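# Push protruding tower-server drives home and latch their levers

## Task

In the tower server, find each drive that protrudes from its bay and seat it: pushed all the way in so its face lines up with the faces of the two outermost drives, with its lever closed and latched. Pushing the drive fully in before closing the lever is allowed. The server is loose on the table, and tilting it beyond a slight amount means failure.

## Robot and tools

Robot: two xArm6 arms, left_arm and right_arm, each ending in a parallel two-finger gripper. Both bases sit on tilted plates held by one metal frame behind them; a plate and its half of that frame count as part of its arm for the clearance check. Calibrated base places (scene frame): left_arm (+0.006, +0.245, +0.220) m, right_arm (+0.021, -0.210, +0.220) m.

Scene frame: origin at table-top height, midway between the nominal bases; +x points out over the table, +y toward left_arm, +z up. Image left/right does not match arm names. All printed hand poses and velocities use this frame and may be off by a few centimetres, more when the arm is stretched.

Row layout (used by execute_actions and move): one flat list of 14 numbers covering both arms, even if only one moves. First left_arm: waist, shoulder, elbow, forearm roll, wrist pitch, wrist roll (absolute joint angles in radians, the same kind of values as the Joint positions line), then its gripper opening; then the same seven for right_arm. Opening runs from -1 (closed) to +1 (fully open, 0.084 m between pads). Joint ranges in rad: waist -6.283..6.283, shoulder -2.059..2.094, elbow -3.927..0.192, forearm roll -6.283..6.283, wrist pitch -1.693..3.142, wrist roll -6.283..6.283. A target more than 0.010 rad outside a range, and farther out than the current angle, gets the call rejected; targets at a real end are clipped and reported as "joint sent to its limit". To keep a joint still, resend its value from Joint targets; to leave a gripper alone, resend its current command (0 is a real command, half open).

execute_actions(actions, cameras): actions is a list of actions; each action is up to 15 rows, one per 1/30 s step, the last row held to fill 15 steps. Empty list just reports state. Per step each joint target is kept within 0.692 rad of its measured angle, and if a row would move the gripper over 70 mm from where it is, that arm's targets are scaled back, so big jumps take several actions. Joint speed tops out at 3.14 rad/s.

move(target, speed, blend, opening_speed, blocking, cameras): plans joint-space paths to one 14-number row or a list of up to 15 rows (all sharing 10 s). speed is the peak rad/s of the joint with most travel (0.01 to 3.14, default 0.5), one value or one per target. blend (rad) rounds corners of a list. opening_speed sets how fast openings change (at least 0.2 per second). blocking=false returns after about 0.5 s while motion continues; a new move replaces a running one. Paths ignore obstacles, so grippers arc; faster motion and targets deeper past a contact press harder. The result adds a "move:" line: done, off_target (resting more than 0.01 rad away), moving, held, fault, and possibly limits=held.

wait(seconds 0 to 10): lets time pass while arms hold; a running move continues. stop: brakes the running move. zoom_image(camera, region [x0,y0,x1,y1] in pixels, at most 504x504): closer look at a camera's latest image. clear_fault(arm): clears a reported torque fault on that arm. read_manual(section): licence texts only. finished_scene(scene: current scene number): ends the scene irreversibly; the goal must hold with the robot uninvolved.

Results: Joint positions and Joint velocities per arm (rad, rad/s) plus finger-pad gap (m); Joint targets (where joints are being driven now); Tool commands; grip_measured (opening on the command scale); end_effector_position (point between closed pads, about 2 cm behind the fingertips; fingers point along gripper +z and close along its y), quat_wxyz, velocities, omitted when velocities read "within noise". Joint torques include gravity, carry offsets and noise; positive means toward larger angle. "joint command not followed" means the clearance check altered that arm's targets.

Cameras: cam_head_left, cam_head_right, cam_high, cam_low, cam_left_wrist, cam_right_wrist, each 896x504; calibration is given but fixed cameras may have shifted a few degrees and millimetres, and wrist images can lag while moving.

Gripping: command an opening clearly below grip_measured to hold; about 24 N per pad maximum. Fingertips extend roughly 10 mm as fingers close.

Hazards: contact torque at a joint's load limit (waist and shoulder 44.8, elbow and forearm roll 27.6, wrist pitch 14.9, wrist roll 15.5 N m) or a motor pinned at its torque limit for 1 s causes a torque fault; the arm stops until clear_fault. Hot motors (MOTOR HOT at 65 °C, brakes at 80 °C for 30 s or more) come from holding loads, stretching out or pushing into something. Arms colliding or one gripper squeezing the other's fingers can fail everything. Avoid fast impacts, hard shoves, dropping or releasing moving parts, and anything leaving the table. Here especially: the server is free-standing, so push drives gently and straight into the bays, maybe brace the server with the other hand, and never let it tilt beyond a little.

Each tool is called after "Request:" as a command line: name --argument value for each argument, lists and objects as JSON in quotes; but a table of rows of numbers goes row by row, as --pt "numbers of a row", without its own name.

## Session

Request:
execute_actions --actions '[]' --cameras '["cam_high","cam_head_left"]'

Request:
zoom_image --camera "cam_high" --region '[390, 160, 530, 290]'

Scene clock: 0.00 s.
left_arm: end_effector_position=(+0.5364, +0.4495, +0.1624) grip_measured=+1.00 end_effector_quat_wxyz=(-0.043, +0.022, +0.994, -0.096) | right_arm: end_effector_position=(+0.6617, -0.3457, +0.1719) grip_measured=+1.00 end_effector_quat_wxyz=(-0.111, +0.932, +0.243, +0.243)
Joint positions: left_arm=[0.3 1.186 -2.488 3.157 -1.261 0.403 0.084] | right_arm=[-0.393 0.942 -2.04 -2.607 -0.701 1.84 0.084]
Joint velocities: within noise
Joint torques (N m): no reading
Motor temperatures (°C): left_arm=[36 27 41 30 40 43] | right_arm=[42 47 35 31 35 32]
Joint targets: left_arm=[0.300 1.186 -2.488 3.157 -1.261 0.403] | right_arm=[-0.393 0.942 -2.040 -2.607 -0.701 1.840]
Tool commands: left_gripper/opening=+1.0 right_gripper/opening=+1.0
Images, in order (width x height): cam_head_left 896x504, cam_high 896x504.

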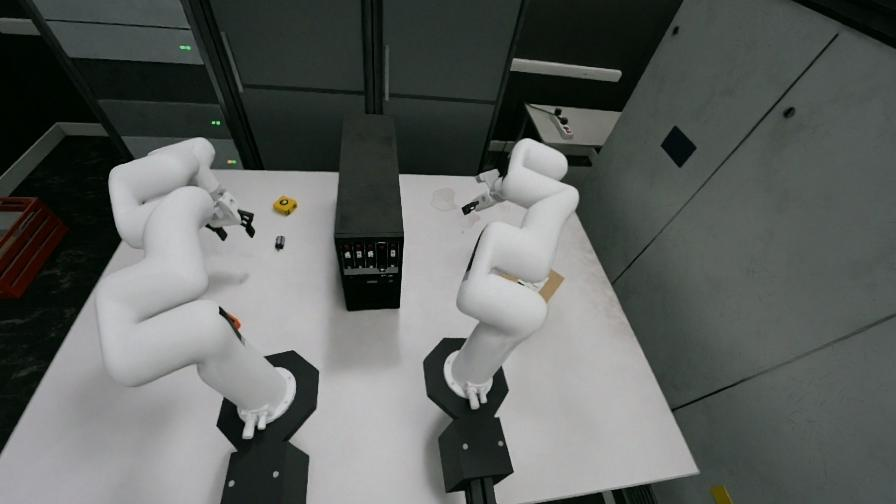

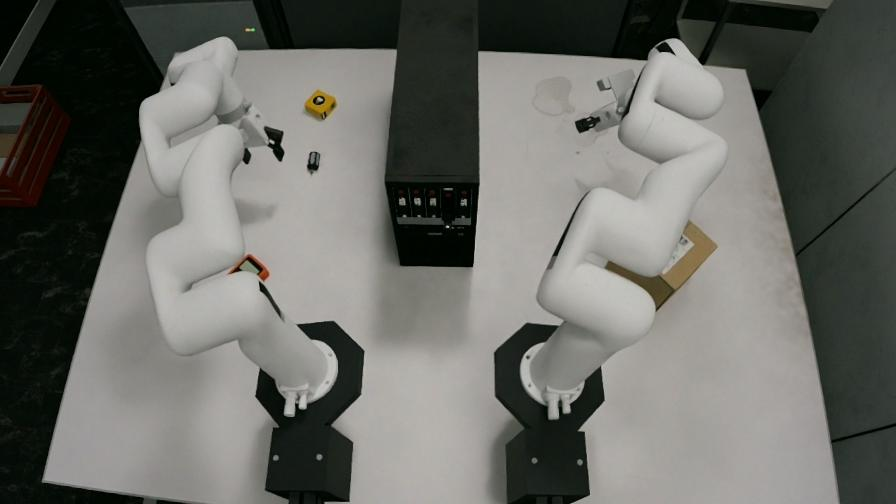

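Scaled by 3.600 from the camera's 896x504 image, which has a finer 1280x720 frame.

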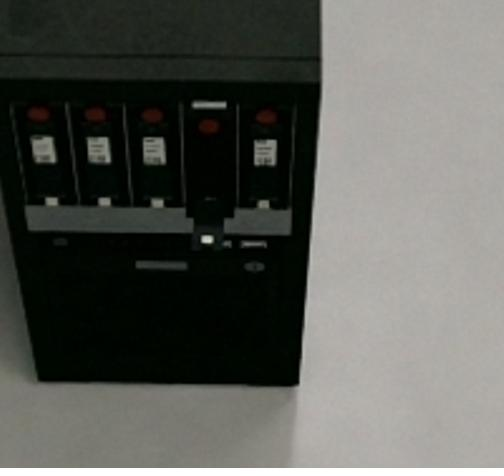

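Request:
move --pt "0.3 1.186 -2.488 3.157 -1.261 0.403 1 -0.393 -1.25 -0.094 -3.1416 -0.384 3.1416 -1" --pt "0.3 1.186 -2.488 3.157 -1.261 0.403 1 0.785 -1.25 -0.094 -3.1416 -0.384 3.1416 -1" --speed 0.9

Request:
zoom_image --camera "cam_right_wrist" --region '[200, 0, 704, 504]'

Scene clock: 15.27 s.
left_arm: end_effector_position=(+0.5364, +0.4498, +0.1625) grip_measured=+1.00 end_effector_quat_wxyz=(-0.043, +0.022, +0.994, -0.096) | right_arm: end_effector_position=(+0.2312, -0.0657, +0.4264) grip_measured=-1.00 end_effector_quat_wxyz=(-0.287, +0.822, +0.286, +0.401)
Joint positions: left_arm=[0.3 1.186 -2.488 3.157 -1.261 0.403 0.084] | right_arm=[0.785 -1.25 -0.094 -3.142 -0.384 3.142 0]
Joint velocities: within noise
Joint torques (N m): left_arm=[-1.52 -36.88 -7.13 2.95 -0.47 -0.69] | right_arm=[2.81 -0.86 -19.35 -0.8 2.56 1.25]
Motor temperatures (°C): left_arm=[36 29 42 30 40 42] | right_arm=[42 48 37 31 35 32]
Joint targets: left_arm=[0.300 1.186 -2.488 3.157 -1.261 0.403] | right_arm=[0.785 -1.250 -0.094 -3.142 -0.384 3.142]
move: done
camera_calibration:
cam_left_wrist: T_world_to_cam=[[0.0267154, 0.977302, -0.21016, -0.387545], [0.995813, -0.0444035, -0.0799015, -0.436885], [-0.0874198, -0.207145, -0.974397, 0.431196], [0, 0, 0, 1]] pos_world=[0.483104, 0.448669, 0.303802]
cam_right_wrist: T_world_to_cam=[[0.705809, -0.657252, -0.2643, -0.0501339], [-0.537383, -0.253657, -0.804287, 0.51226], [0.461578, 0.709703, -0.532229, 0.302194], [0, 0, 0, 1]] pos_world=[0.171179, -0.11748, 0.55959]

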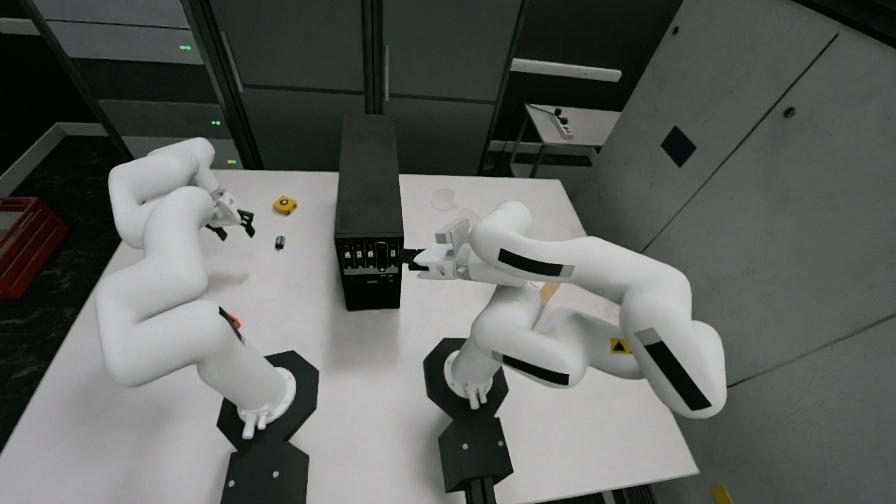

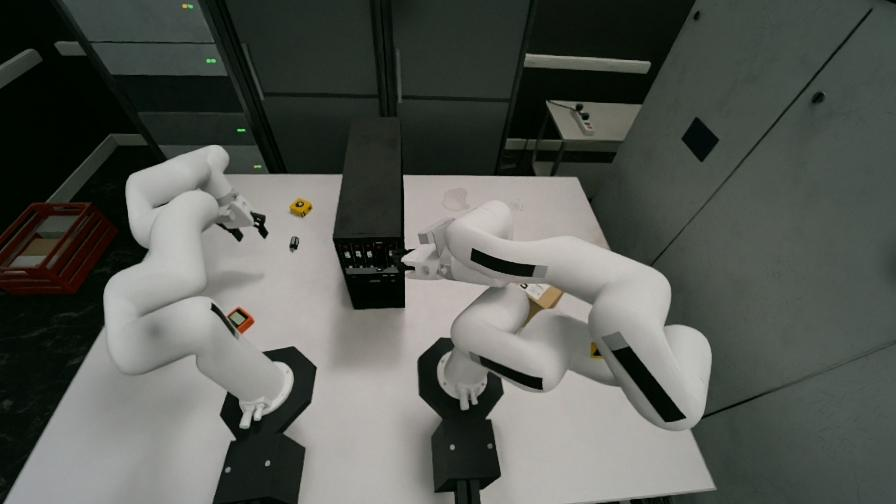

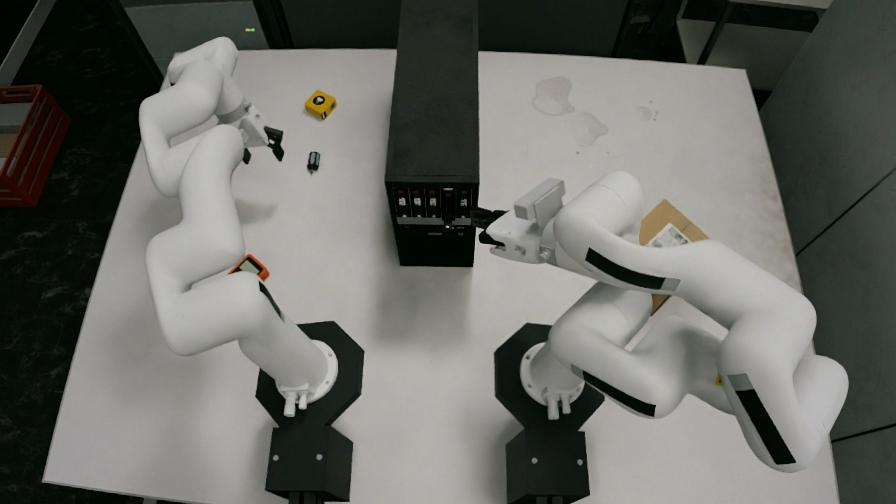

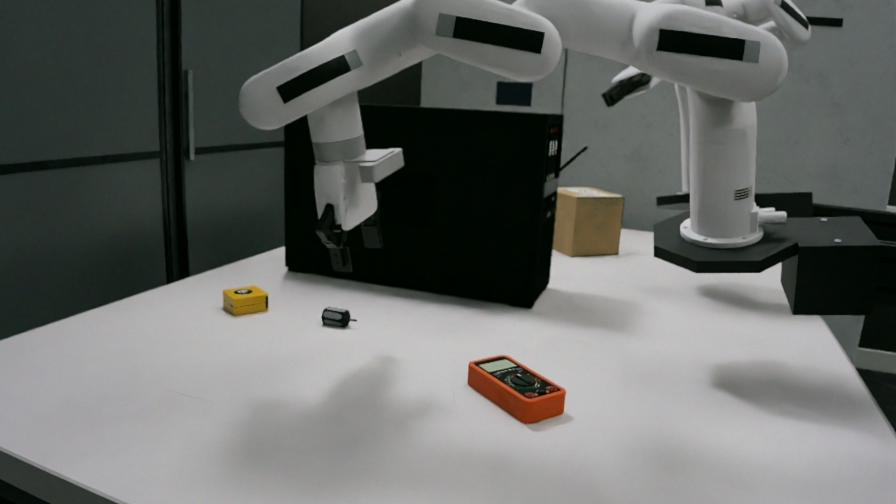

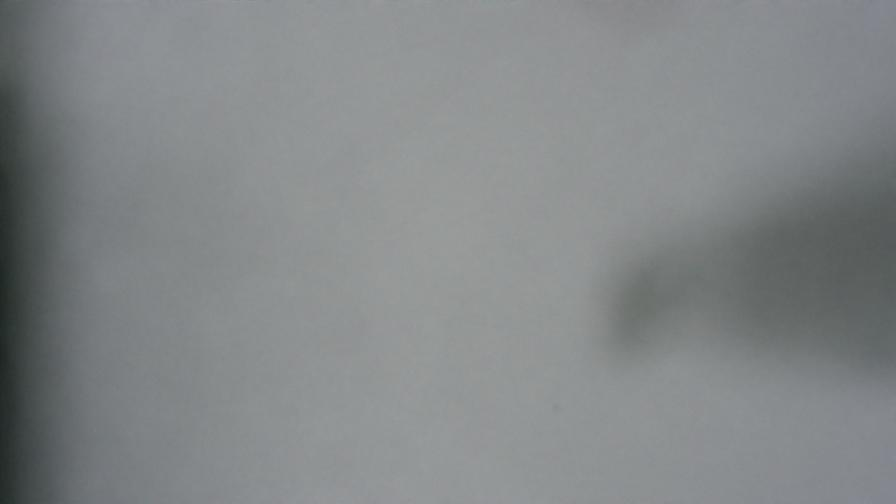

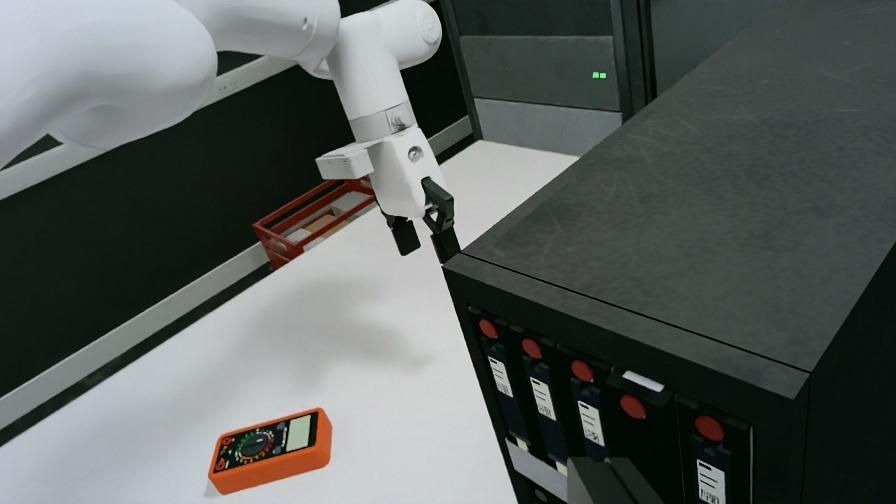

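Scaled by 1.000.

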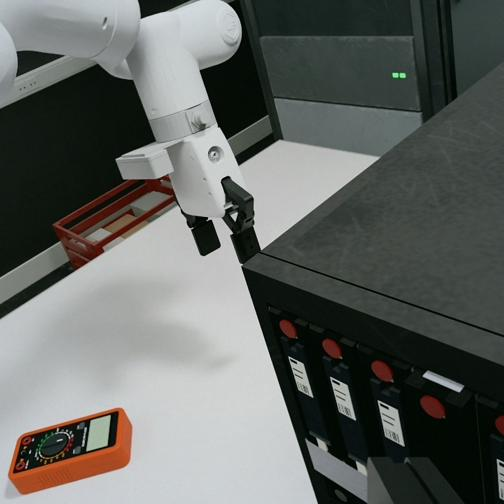

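Request:
move --target '[0.3,1.186,-2.488,3.157,-1.261,0.403,1,0.66,-1.25,-0.094,-3.1416,-0.72,3.1416,-1]' --speed 0.9 --cameras '["cam_right_wrist","cam_low"]'

Request:
zoom_image --camera "cam_right_wrist" --region '[400, 100, 896, 504]'

Request:
zoom_image --camera "cam_low" --region '[510, 80, 630, 310]'

Scene clock: 17.20 s.
left_arm: end_effector_position=(+0.5364, +0.4498, +0.1625) grip_measured=+1.00 end_effector_quat_wxyz=(-0.043, +0.022, +0.994, -0.096) | right_arm: end_effector_position=(+0.2115, -0.0967, +0.3976) grip_measured=-1.00 end_effector_quat_wxyz=(-0.251, +0.865, +0.283, +0.331)
Joint positions: left_arm=[0.3 1.186 -2.488 3.157 -1.261 0.403 0.084] | right_arm=[0.722 -1.25 -0.094 -3.142 -0.552 3.142 0]
Joint velocities: within noise
Joint torques (N m): left_arm=[-2.63 -36.23 -7.44 2.75 -0.69 -0.65] | right_arm=[2.52 0.01 -19.9 -0.4 2.97 1.2]
Motor temperatures (°C): left_arm=[36 29 42 30 40 42] | right_arm=[42 48 37 31 35 32]
Joint targets: left_arm=[0.300 1.186 -2.488 3.157 -1.261 0.403] | right_arm=[0.722 -1.250 -0.094 -3.142 -0.552 3.142]
move: held (right_arm; a check stopped the path); limits=held; right_arm: the wrist pitch is farthest, 0.168 rad from its target
joint command not followed: on one or more control steps a check withheld the commanded joint targets of the right arm, and it was not sent them on those steps.
cause: the commanded joint targets, or the way to them, would bring two parts of the arm too close to each other (the joints along the arm from the shoulder to the wrist pitch lie between them).
camera_calibration:
cam_right_wrist: T_world_to_cam=[[0.657964, -0.703337, -0.269075, -0.0566738], [-0.640309, -0.334465, -0.691475, 0.439696], [0.396343, 0.627256, -0.670419, 0.378699], [0, 0, 0, 1]] pos_world=[0.168736, -0.130339, 0.542676]
Images, in order (width x height): cam_low 896x504, cam_right_wrist 896x504.

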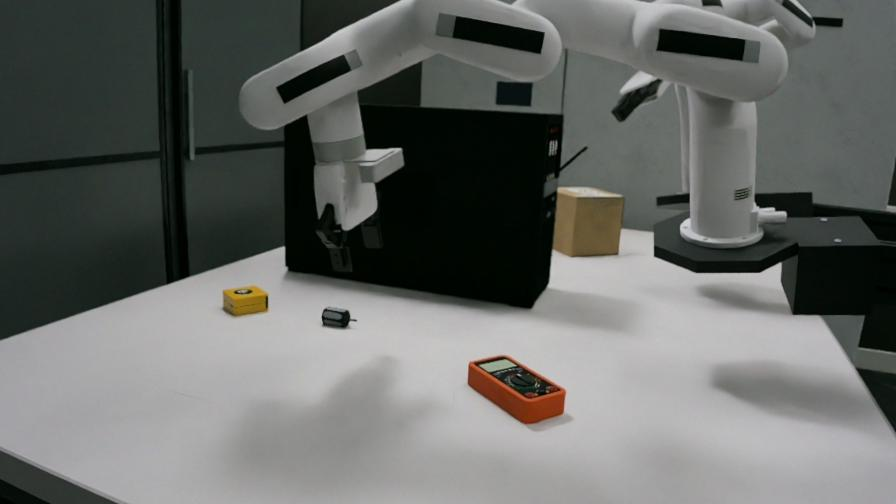

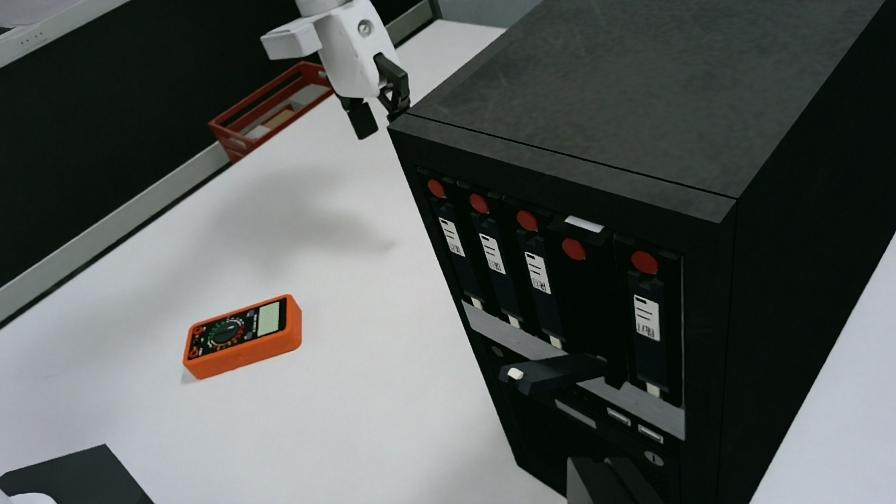

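Scaled by 1.016 from the camera's 896x504 image, which has a finer 1280x720 frame.

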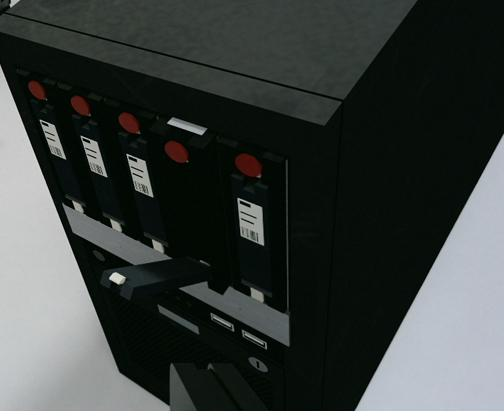

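Scaled by 2.191 from the camera's 896x504 image, which has a finer 1280x720 frame.

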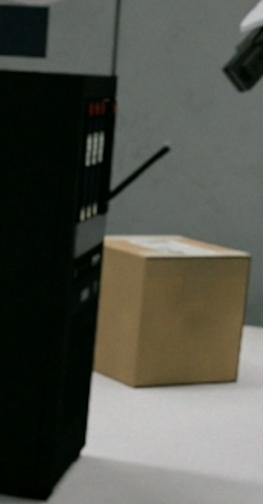

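Request:
move --pt "0.3 1.186 -2.488 3.157 -1.261 0.403 1 0.1 -1.2 -0.094 -3.1416 -0.4 3.1416 -1" --pt "0.3 1.186 -2.488 3.157 -1.261 0.403 1 0.1 -0.75 -0.165 -1.648 0.954 2.574 -1" --pt "0.3 1.186 -2.488 3.157 -1.261 0.403 1 1.75 -0.75 -0.165 -1.648 0.954 2.574 -1" --speed 0.9 --cameras '["cam_right_wrist","cam_head_left","cam_low"]'

Scene clock: 33.77 s.
left_arm: end_effector_position=(+0.5364, +0.4498, +0.1625) grip_measured=+1.00 end_effector_quat_wxyz=(-0.043, +0.022, +0.994, -0.096) | right_arm: end_effector_position=(+0.1526, +0.0931, +0.5211) grip_measured=-1.00 end_effector_quat_wxyz=(-0.411, +0.791, +0.059, +0.449)
Joint positions: left_arm=[0.3 1.186 -2.488 3.157 -1.261 0.403 0.084] | right_arm=[1.75 -0.75 -0.165 -1.648 0.954 2.574 0]
Joint velocities: within noise
Joint torques (N m): left_arm=[-5.57 -34.74 -8.24 2.99 -1.19 -0.67] | right_arm=[4.21 -1.15 -21.42 0.72 2.21 -1.09]
Motor temperatures (°C): left_arm=[36 29 43 30 40 42] | right_arm=[42 47 39 31 36 32]
Joint targets: left_arm=[0.300 1.186 -2.488 3.157 -1.261 0.403] | right_arm=[1.750 -0.750 -0.165 -1.648 0.954 2.574]
move: done
camera_calibration:
cam_right_wrist: T_world_to_cam=[[0.471153, -0.63515, -0.612045, 0.349722], [-0.613918, 0.262098, -0.744586, 0.519085], [0.633339, 0.72656, -0.266442, 0.10987], [0, 0, 0, 1]] pos_world=[0.0843184, 0.00624755, 0.629823]
Images, in order (width x height): cam_head_left 896x504, cam_low 896x504, cam_right_wrist 896x504.

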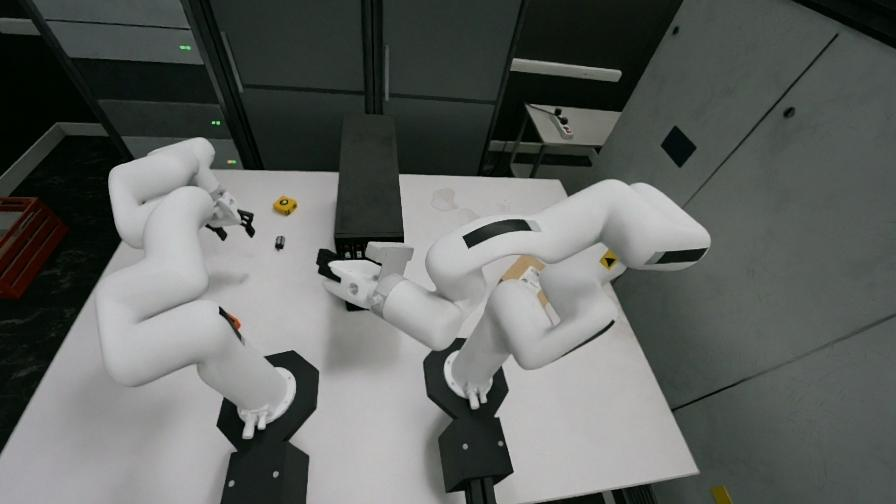

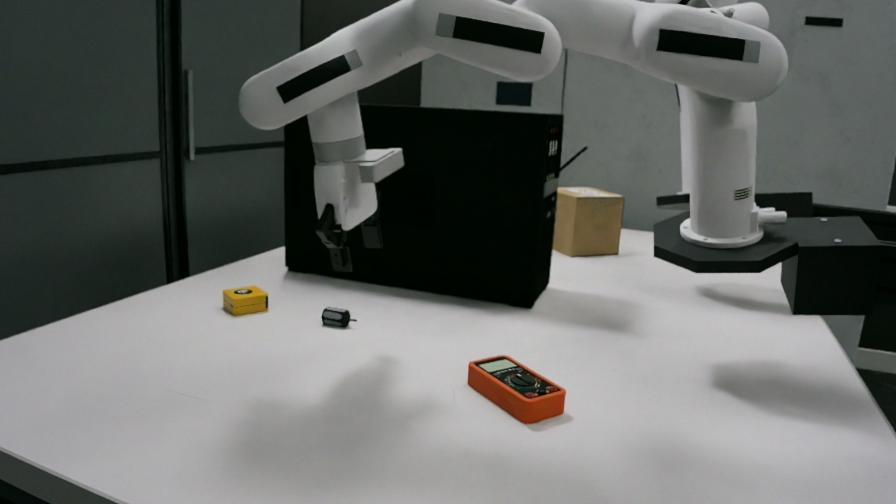

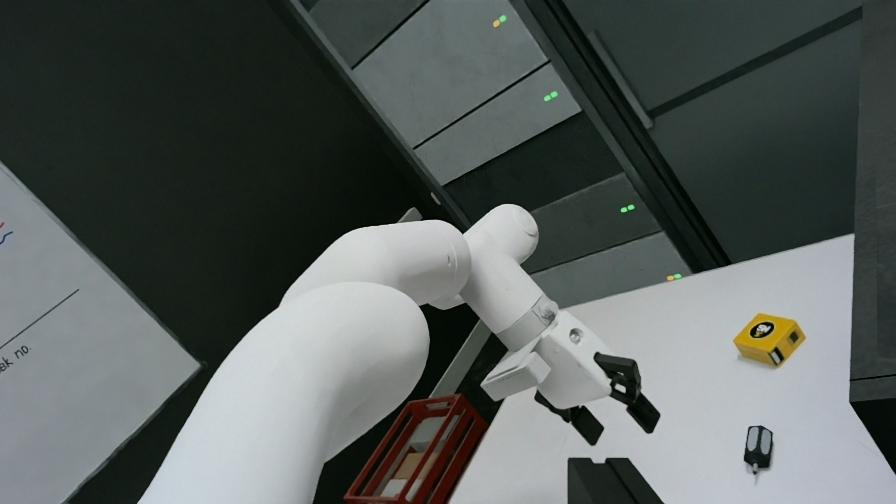

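Request:
move --pt "0.3 1.186 -2.488 3.157 -1.261 0.403 1 1.75 -0.36 -0.165 -1.648 0.954 2.574 -1" --pt "0.3 1.186 -2.488 3.157 -1.261 0.403 1 1.4 -0.36 -0.165 -1.648 0.954 2.574 -1" --speed 0.7 --cameras '["cam_right_wrist","cam_low","cam_head_left"]'

Request:
zoom_image --camera "cam_right_wrist" --region '[400, 104, 896, 504]'

Scene clock: 36.20 s.
left_arm: end_effector_position=(+0.5364, +0.4498, +0.1625) grip_measured=+1.00 end_effector_quat_wxyz=(-0.043, +0.022, +0.994, -0.096) | right_arm: end_effector_position=(+0.2457, +0.0367, +0.3654) grip_measured=-1.00 end_effector_quat_wxyz=(-0.166, +0.874, +0.032, +0.456)
Joint positions: left_arm=[0.3 1.186 -2.488 3.157 -1.261 0.403 0.084] | right_arm=[1.4 -0.36 -0.165 -1.648 0.954 2.574 0]
Joint velocities: within noise
Joint torques (N m): left_arm=[-6.08 -34.35 -8.37 2.67 -1.39 -0.49] | right_arm=[-2.04 -2.42 -22.4 0.51 1.39 -0.83]
Motor temperatures (°C): left_arm=[36 29 43 30 40 42] | right_arm=[42 47 39 31 36 32]
Joint targets: left_arm=[0.300 1.186 -2.488 3.157 -1.261 0.403] | right_arm=[1.400 -0.360 -0.165 -1.648 0.954 2.574]
move: done
camera_calibration:
cam_right_wrist: T_world_to_cam=[[0.218272, -0.934111, -0.282478, 0.127454], [-0.607834, 0.0963234, -0.788201, 0.495598], [0.763476, 0.343742, -0.546759, 0.134877], [0, 0, 0, 1]] pos_world=[0.170446, 0.0249554, 0.500379]
Images, in order (width x height): cam_head_left 896x504, cam_low 896x504, cam_right_wrist 896x504.

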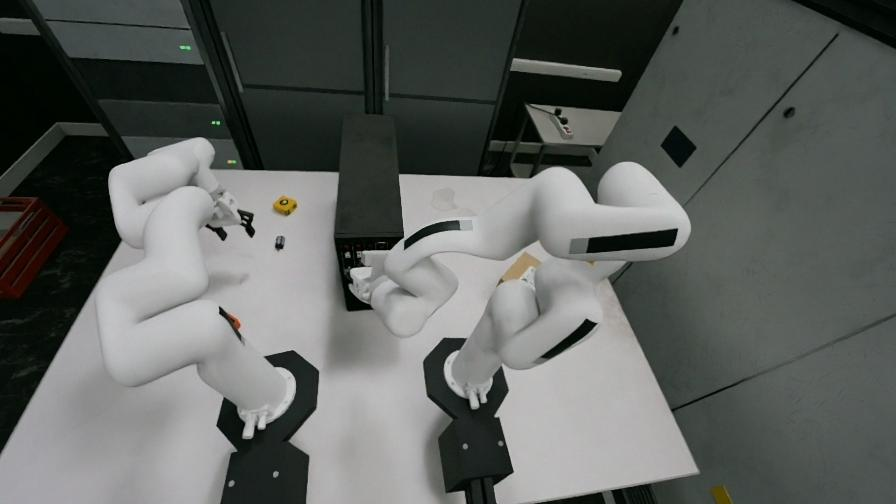

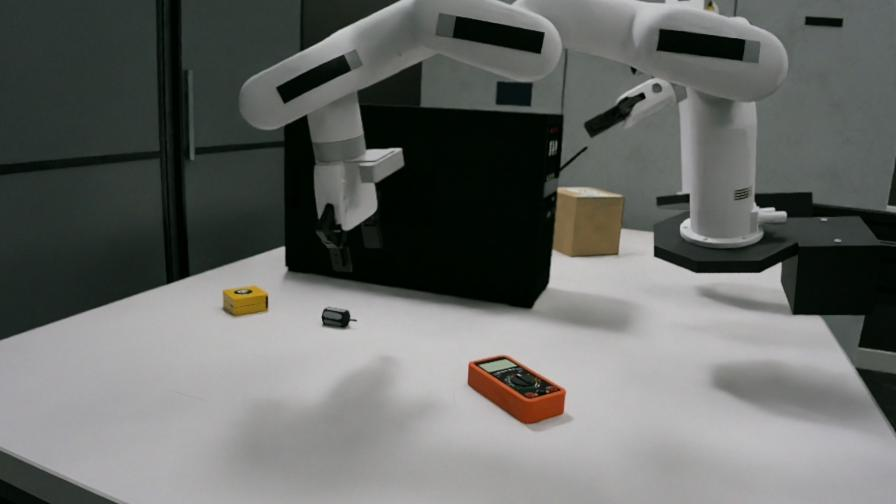

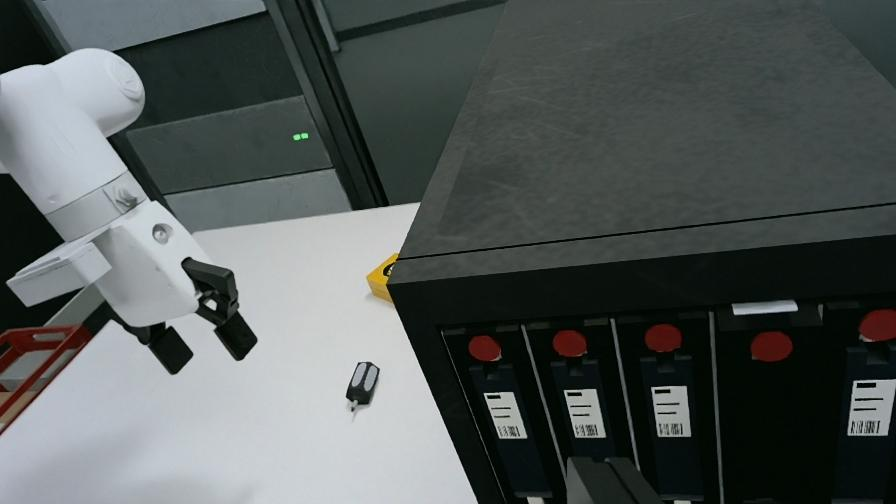

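Scaled by 1.016 from the camera's 896x504 image, which has a finer 1280x720 frame.

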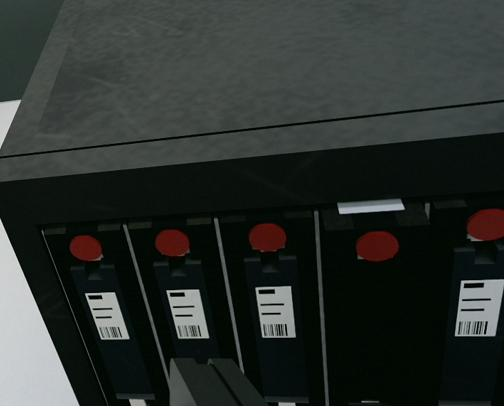

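Request:
move --target '[0.3,1.186,-2.488,3.157,-1.261,0.403,1,1.215,-0.365,-0.153,-1.648,0.954,2.574,-1]' --speed 0.3 --cameras '["cam_right_wrist","cam_low"]'

Request:
zoom_image --camera "cam_low" --region '[530, 70, 690, 210]'

Scene clock: 40.37 s.
left_arm: end_effector_position=(+0.5364, +0.4498, +0.1625) grip_measured=+1.00 end_effector_quat_wxyz=(-0.043, +0.022, +0.994, -0.096) | right_arm: end_effector_position=(+0.2897, -0.0078, +0.3469) grip_measured=-1.00 end_effector_quat_wxyz=(-0.111, +0.885, -0.042, +0.451)
Joint positions: left_arm=[0.3 1.186 -2.488 3.157 -1.261 0.403 0.084] | right_arm=[1.215 -0.365 -0.153 -1.648 0.954 2.574 0]
Joint velocities: within noise
Joint torques (N m): left_arm=[-7.83 -33.92 -8.87 2.79 -1.54 -0.4] | right_arm=[-1.61 -10.25 -16.02 0.06 -0.14 -0.65]
Motor temperatures (°C): left_arm=[36 29 43 30 40 42] | right_arm=[42 47 39 31 36 32]
Joint targets: left_arm=[0.300 1.186 -2.488 3.157 -1.261 0.403] | right_arm=[1.215 -0.365 -0.153 -1.648 0.954 2.574]
move: done
camera_calibration:
cam_right_wrist: T_world_to_cam=[[0.0380501, -0.965732, -0.256736, 0.114015], [-0.614175, 0.180065, -0.768353, 0.507609], [0.788252, 0.186917, -0.586277, 0.111709], [0, 0, 0, 1]] pos_world=[0.219367, -0.00217446, 0.484787]
Images, in order (width x height): cam_low 896x504, cam_right_wrist 896x504.

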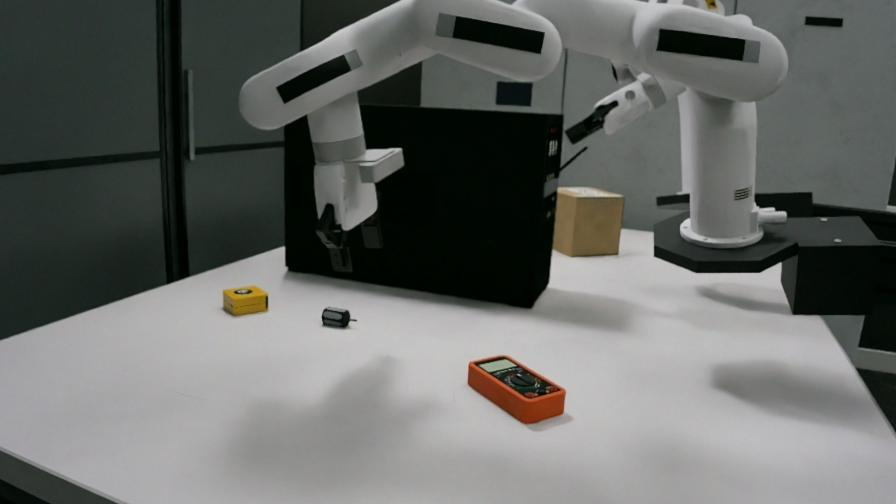

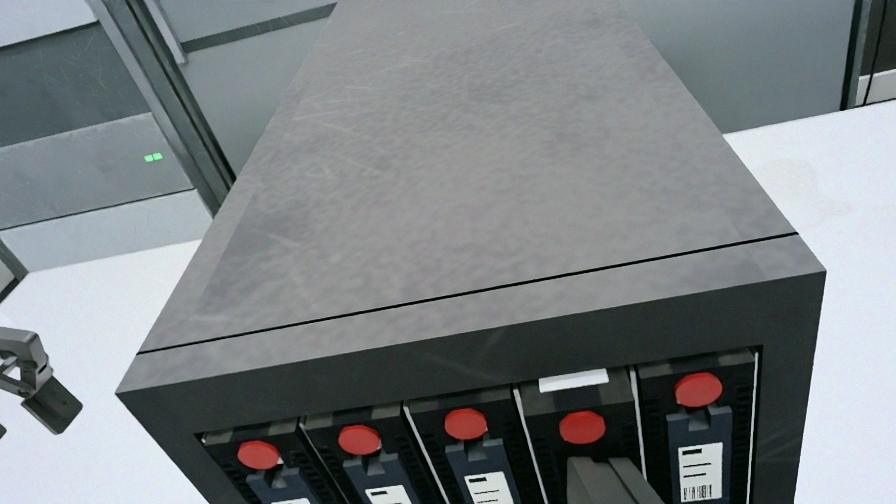

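Scaled by 3.150 from the camera's 896x504 image, which has a finer 1280x720 frame.

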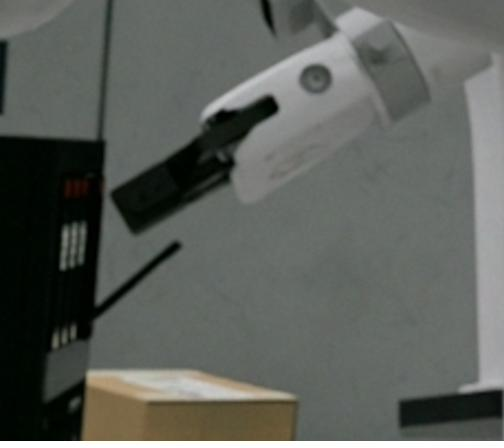

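Request:
move --target '[0.3,1.186,-2.488,3.157,-1.261,0.403,1,1.1715,-0.307,-0.2074,-1.648,0.954,2.574,-1]' --speed 0.05 --cameras '["cam_right_wrist","cam_low"]'

Request:
zoom_image --camera "cam_low" --region '[530, 70, 690, 210]'

Scene clock: 43.53 s.
left_arm: end_effector_position=(+0.5364, +0.4498, +0.1625) grip_measured=+1.00 end_effector_quat_wxyz=(-0.043, +0.022, +0.994, -0.096) | right_arm: end_effector_position=(+0.3050, -0.0050, +0.3465) grip_measured=-1.00 end_effector_quat_wxyz=(-0.098, +0.886, -0.059, +0.449)
Joint positions: left_arm=[0.3 1.186 -2.488 3.157 -1.261 0.403 0.084] | right_arm=[1.172 -0.307 -0.207 -1.648 0.954 2.574 0]
Joint velocities: within noise
Joint torques (N m): left_arm=[-8.51 -33.23 -9.05 2.89 -1.83 -0.5] | right_arm=[-13.22 -1.58 -28.03 -2.59 11.13 -0.43]
Motor temperatures (°C): left_arm=[36 29 43 30 40 42] | right_arm=[42 47 39 31 36 32]
Joint targets: left_arm=[0.300 1.186 -2.488 3.157 -1.261 0.403] | right_arm=[1.171 -0.307 -0.207 -1.648 0.954 2.574]
move: done
camera_calibration:
cam_right_wrist: T_world_to_cam=[[-0.00443338, -0.968748, -0.248006, 0.125907], [-0.614368, 0.198321, -0.763689, 0.514766], [0.789007, 0.148981, -0.596047, 0.101883], [0, 0, 0, 1]] pos_world=[0.236427, 0.00470413, 0.485074]
Images, in order (width x height): cam_low 896x504, cam_right_wrist 896x504.

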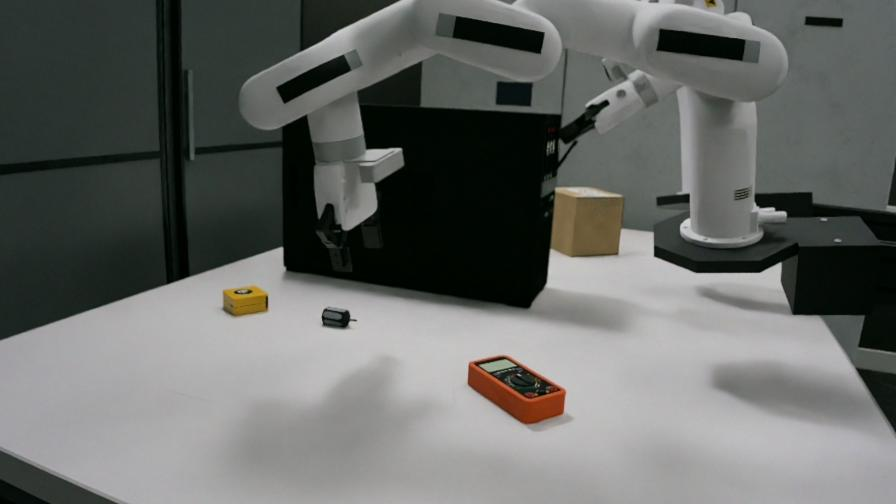

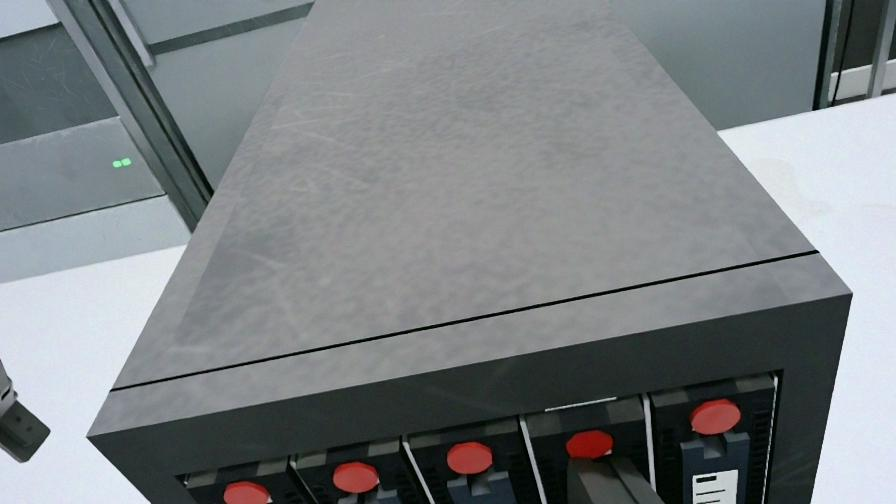

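Scaled by 3.150 from the camera's 896x504 image, which has a finer 1280x720 frame.

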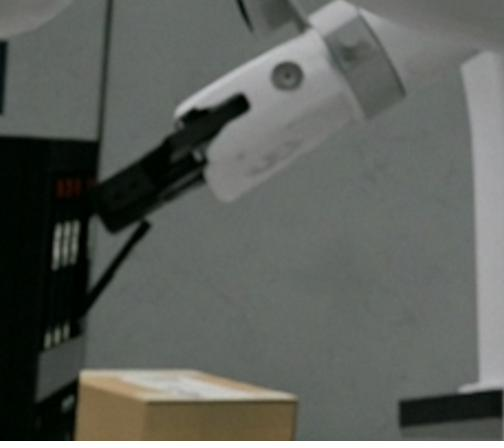

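Request:
move --target '[0.3,1.186,-2.488,3.157,-1.261,0.403,1,1.1585,-0.29,-0.224,-1.648,0.954,2.574,-1]' --speed 0.05 --cameras '["cam_right_wrist"]'

Request:
zoom_image --camera "cam_right_wrist" --region '[400, 304, 800, 504]'

Request:
execute_actions --actions '[]' --cameras '["cam_low"]'

Request:
zoom_image --camera "cam_low" --region '[530, 70, 690, 210]'

Scene clock: 45.70 s.
left_arm: end_effector_position=(+0.5364, +0.4498, +0.1625) grip_measured=+1.00 end_effector_quat_wxyz=(-0.043, +0.022, +0.994, -0.096) | right_arm: end_effector_position=(+0.3100, -0.0043, +0.3465) grip_measured=-1.00 end_effector_quat_wxyz=(-0.094, +0.887, -0.064, +0.448)
Joint positions: left_arm=[0.3 1.186 -2.488 3.157 -1.261 0.403 0.084] | right_arm=[1.159 -0.29 -0.224 -1.648 0.954 2.574 0]
Joint velocities: within noise
Joint torques (N m): left_arm=[-9.4 -32.44 -9.14 2.83 -2.02 -0.29] | right_arm=[-11.84 -1.55 -26.71 -0.72 4.44 -0.26]
Motor temperatures (°C): left_arm=[36 29 43 30 40 42] | right_arm=[42 47 40 31 36 32]
Joint targets: left_arm=[0.300 1.186 -2.488 3.157 -1.261 0.403] | right_arm=[1.159 -0.290 -0.224 -1.648 0.954 2.574]
move: done
camera_calibration:
cam_right_wrist: T_world_to_cam=[[-0.0174943, -0.969206, -0.24563, 0.129854], [-0.613588, 0.204375, -0.76272, 0.517058], [0.789433, 0.137372, -0.598268, 0.0984552], [0, 0, 0, 1]] pos_world=[0.241808, 0.00665665, 0.485169]
Images, in order (width x height): cam_right_wrist 896x504.

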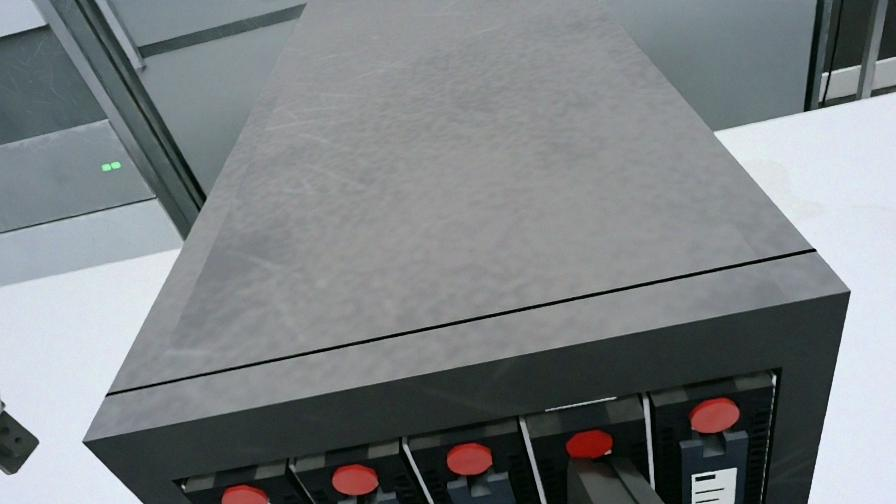

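Scaled by 1.260 from the camera's 896x504 image, which has a finer 1280x720 frame.

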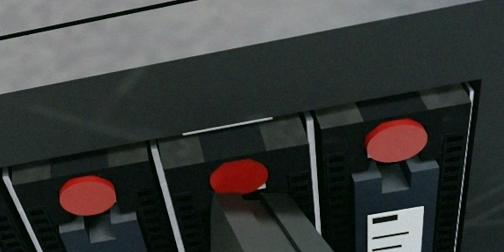

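Scene clock: 45.70 s.
left_arm: end_effector_position=(+0.5364, +0.4498, +0.1625) grip_measured=+1.00 end_effector_quat_wxyz=(-0.043, +0.022, +0.994, -0.096) | right_arm: end_effector_position=(+0.3100, -0.0043, +0.3465) grip_measured=-1.00 end_effector_quat_wxyz=(-0.094, +0.887, -0.064, +0.448)
Joint positions: left_arm=[0.3 1.186 -2.488 3.157 -1.261 0.403 0.084] | right_arm=[1.159 -0.29 -0.224 -1.648 0.954 2.574 0]
Joint velocities: within noise
Joint torques (N m): left_arm=[-9.4 -32.44 -9.14 2.83 -2.02 -0.29] | right_arm=[-11.84 -1.55 -26.71 -0.72 4.44 -0.26]
Motor temperatures (°C): left_arm=[36 29 43 30 40 42] | right_arm=[42 47 40 31 36 32]
Joint targets: left_arm=[0.300 1.186 -2.488 3.157 -1.261 0.403] | right_arm=[1.159 -0.290 -0.224 -1.648 0.954 2.574]
Tool commands: left_gripper/opening=+1.0 right_gripper/opening=-1.0
Images, in order (width x height): cam_low 896x504.

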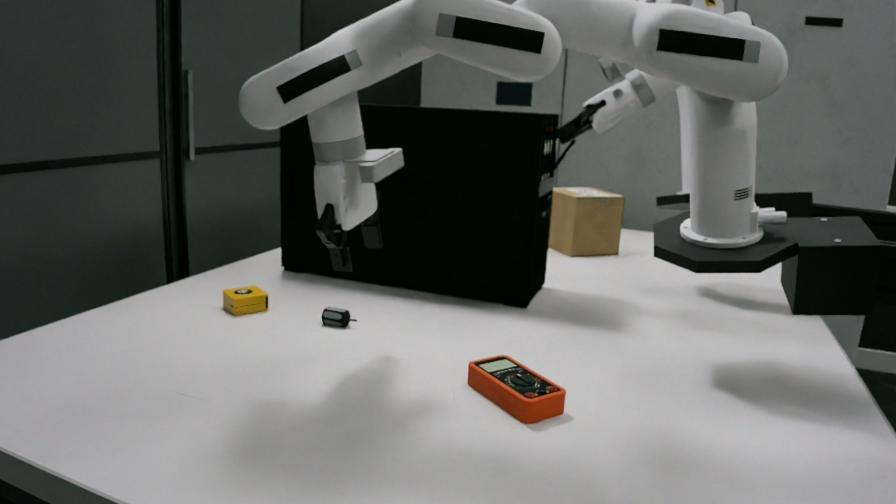

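Scaled by 3.150 from the camera's 896x504 image, which has a finer 1280x720 frame.

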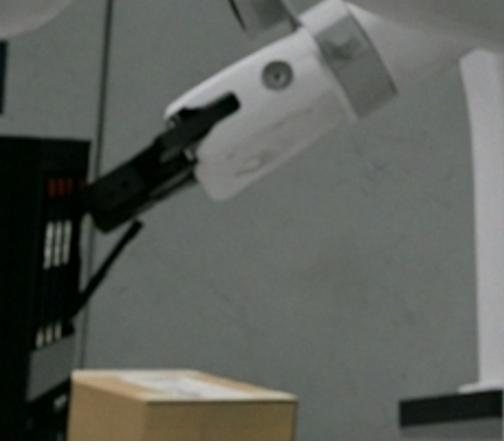

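Request:
move --pt "0.3 1.186 -2.488 3.157 -1.261 0.403 1 1.25 -0.406 -0.12 -1.648 0.954 2.574 -1" --pt "0.3 1.186 -2.488 3.157 -1.261 0.403 1 1.36 -0.522 0.01 -1.648 0.954 2.574 -1" --speed 0.3 --cameras '["cam_right_wrist","cam_low"]'

Request:
zoom_image --camera "cam_low" --region '[530, 70, 690, 210]'

Scene clock: 49.10 s.
left_arm: end_effector_position=(+0.5364, +0.4498, +0.1625) grip_measured=+1.00 end_effector_quat_wxyz=(-0.043, +0.022, +0.994, -0.096) | right_arm: end_effector_position=(+0.2435, -0.0171, +0.3374) grip_measured=-1.00 end_effector_quat_wxyz=(-0.150, +0.878, +0.019, +0.454)
Joint positions: left_arm=[0.3 1.186 -2.488 3.157 -1.261 0.403 0.084] | right_arm=[1.36 -0.522 0.01 -1.648 0.954 2.574 0]
Joint velocities: within noise
Joint torques (N m): left_arm=[-10.58 -31.67 -9.25 3.05 -2.28 -0.31] | right_arm=[3.89 -7.72 -16.18 -0.06 -2.26 -0.01]
Motor temperatures (°C): left_arm=[36 29 43 30 40 42] | right_arm=[42 47 40 31 36 32]
Joint targets: left_arm=[0.300 1.186 -2.488 3.157 -1.261 0.403] | right_arm=[1.360 -0.522 0.010 -1.648 0.954 2.574]
move: done
camera_calibration:
cam_right_wrist: T_world_to_cam=[[0.180958, -0.946447, -0.267379, 0.0735757], [-0.612268, 0.104347, -0.783735, 0.477063], [0.769664, 0.305531, -0.560597, 0.142306], [0, 0, 0, 1]] pos_world=[0.169249, -0.0236237, 0.47334]
Images, in order (width x height): cam_low 896x504, cam_right_wrist 896x504.

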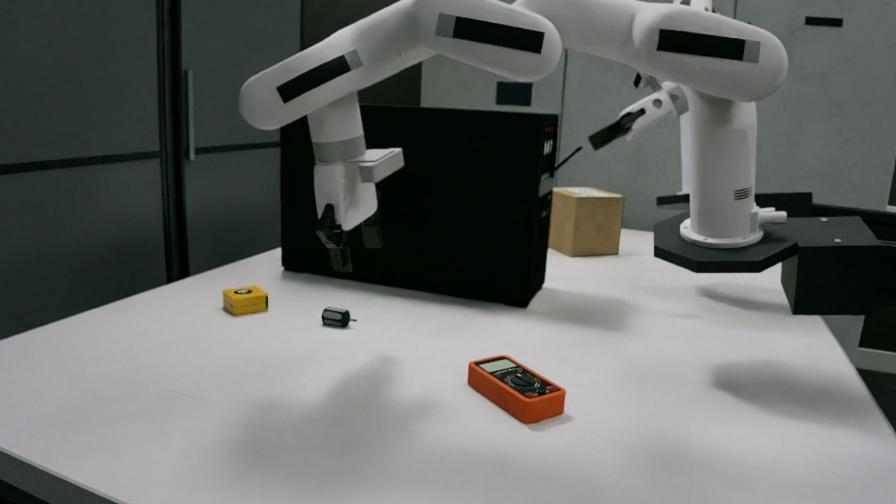

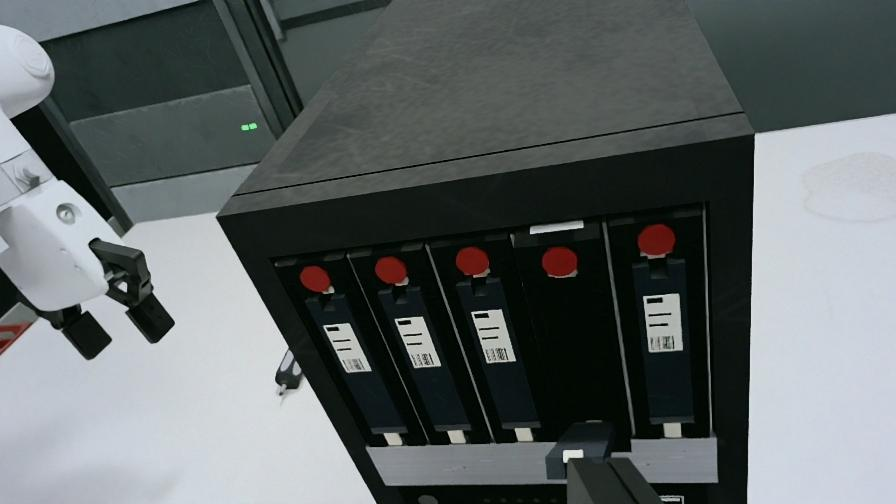

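Scaled by 3.150 from the camera's 896x504 image, which has a finer 1280x720 frame.

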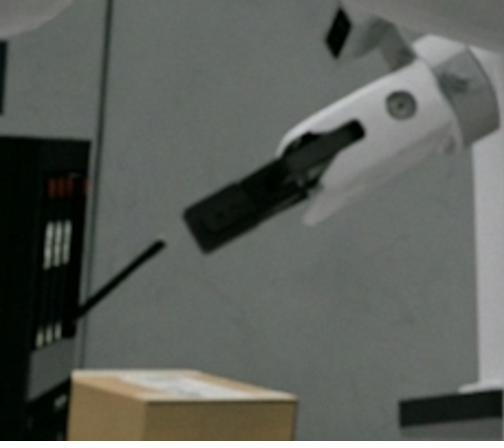

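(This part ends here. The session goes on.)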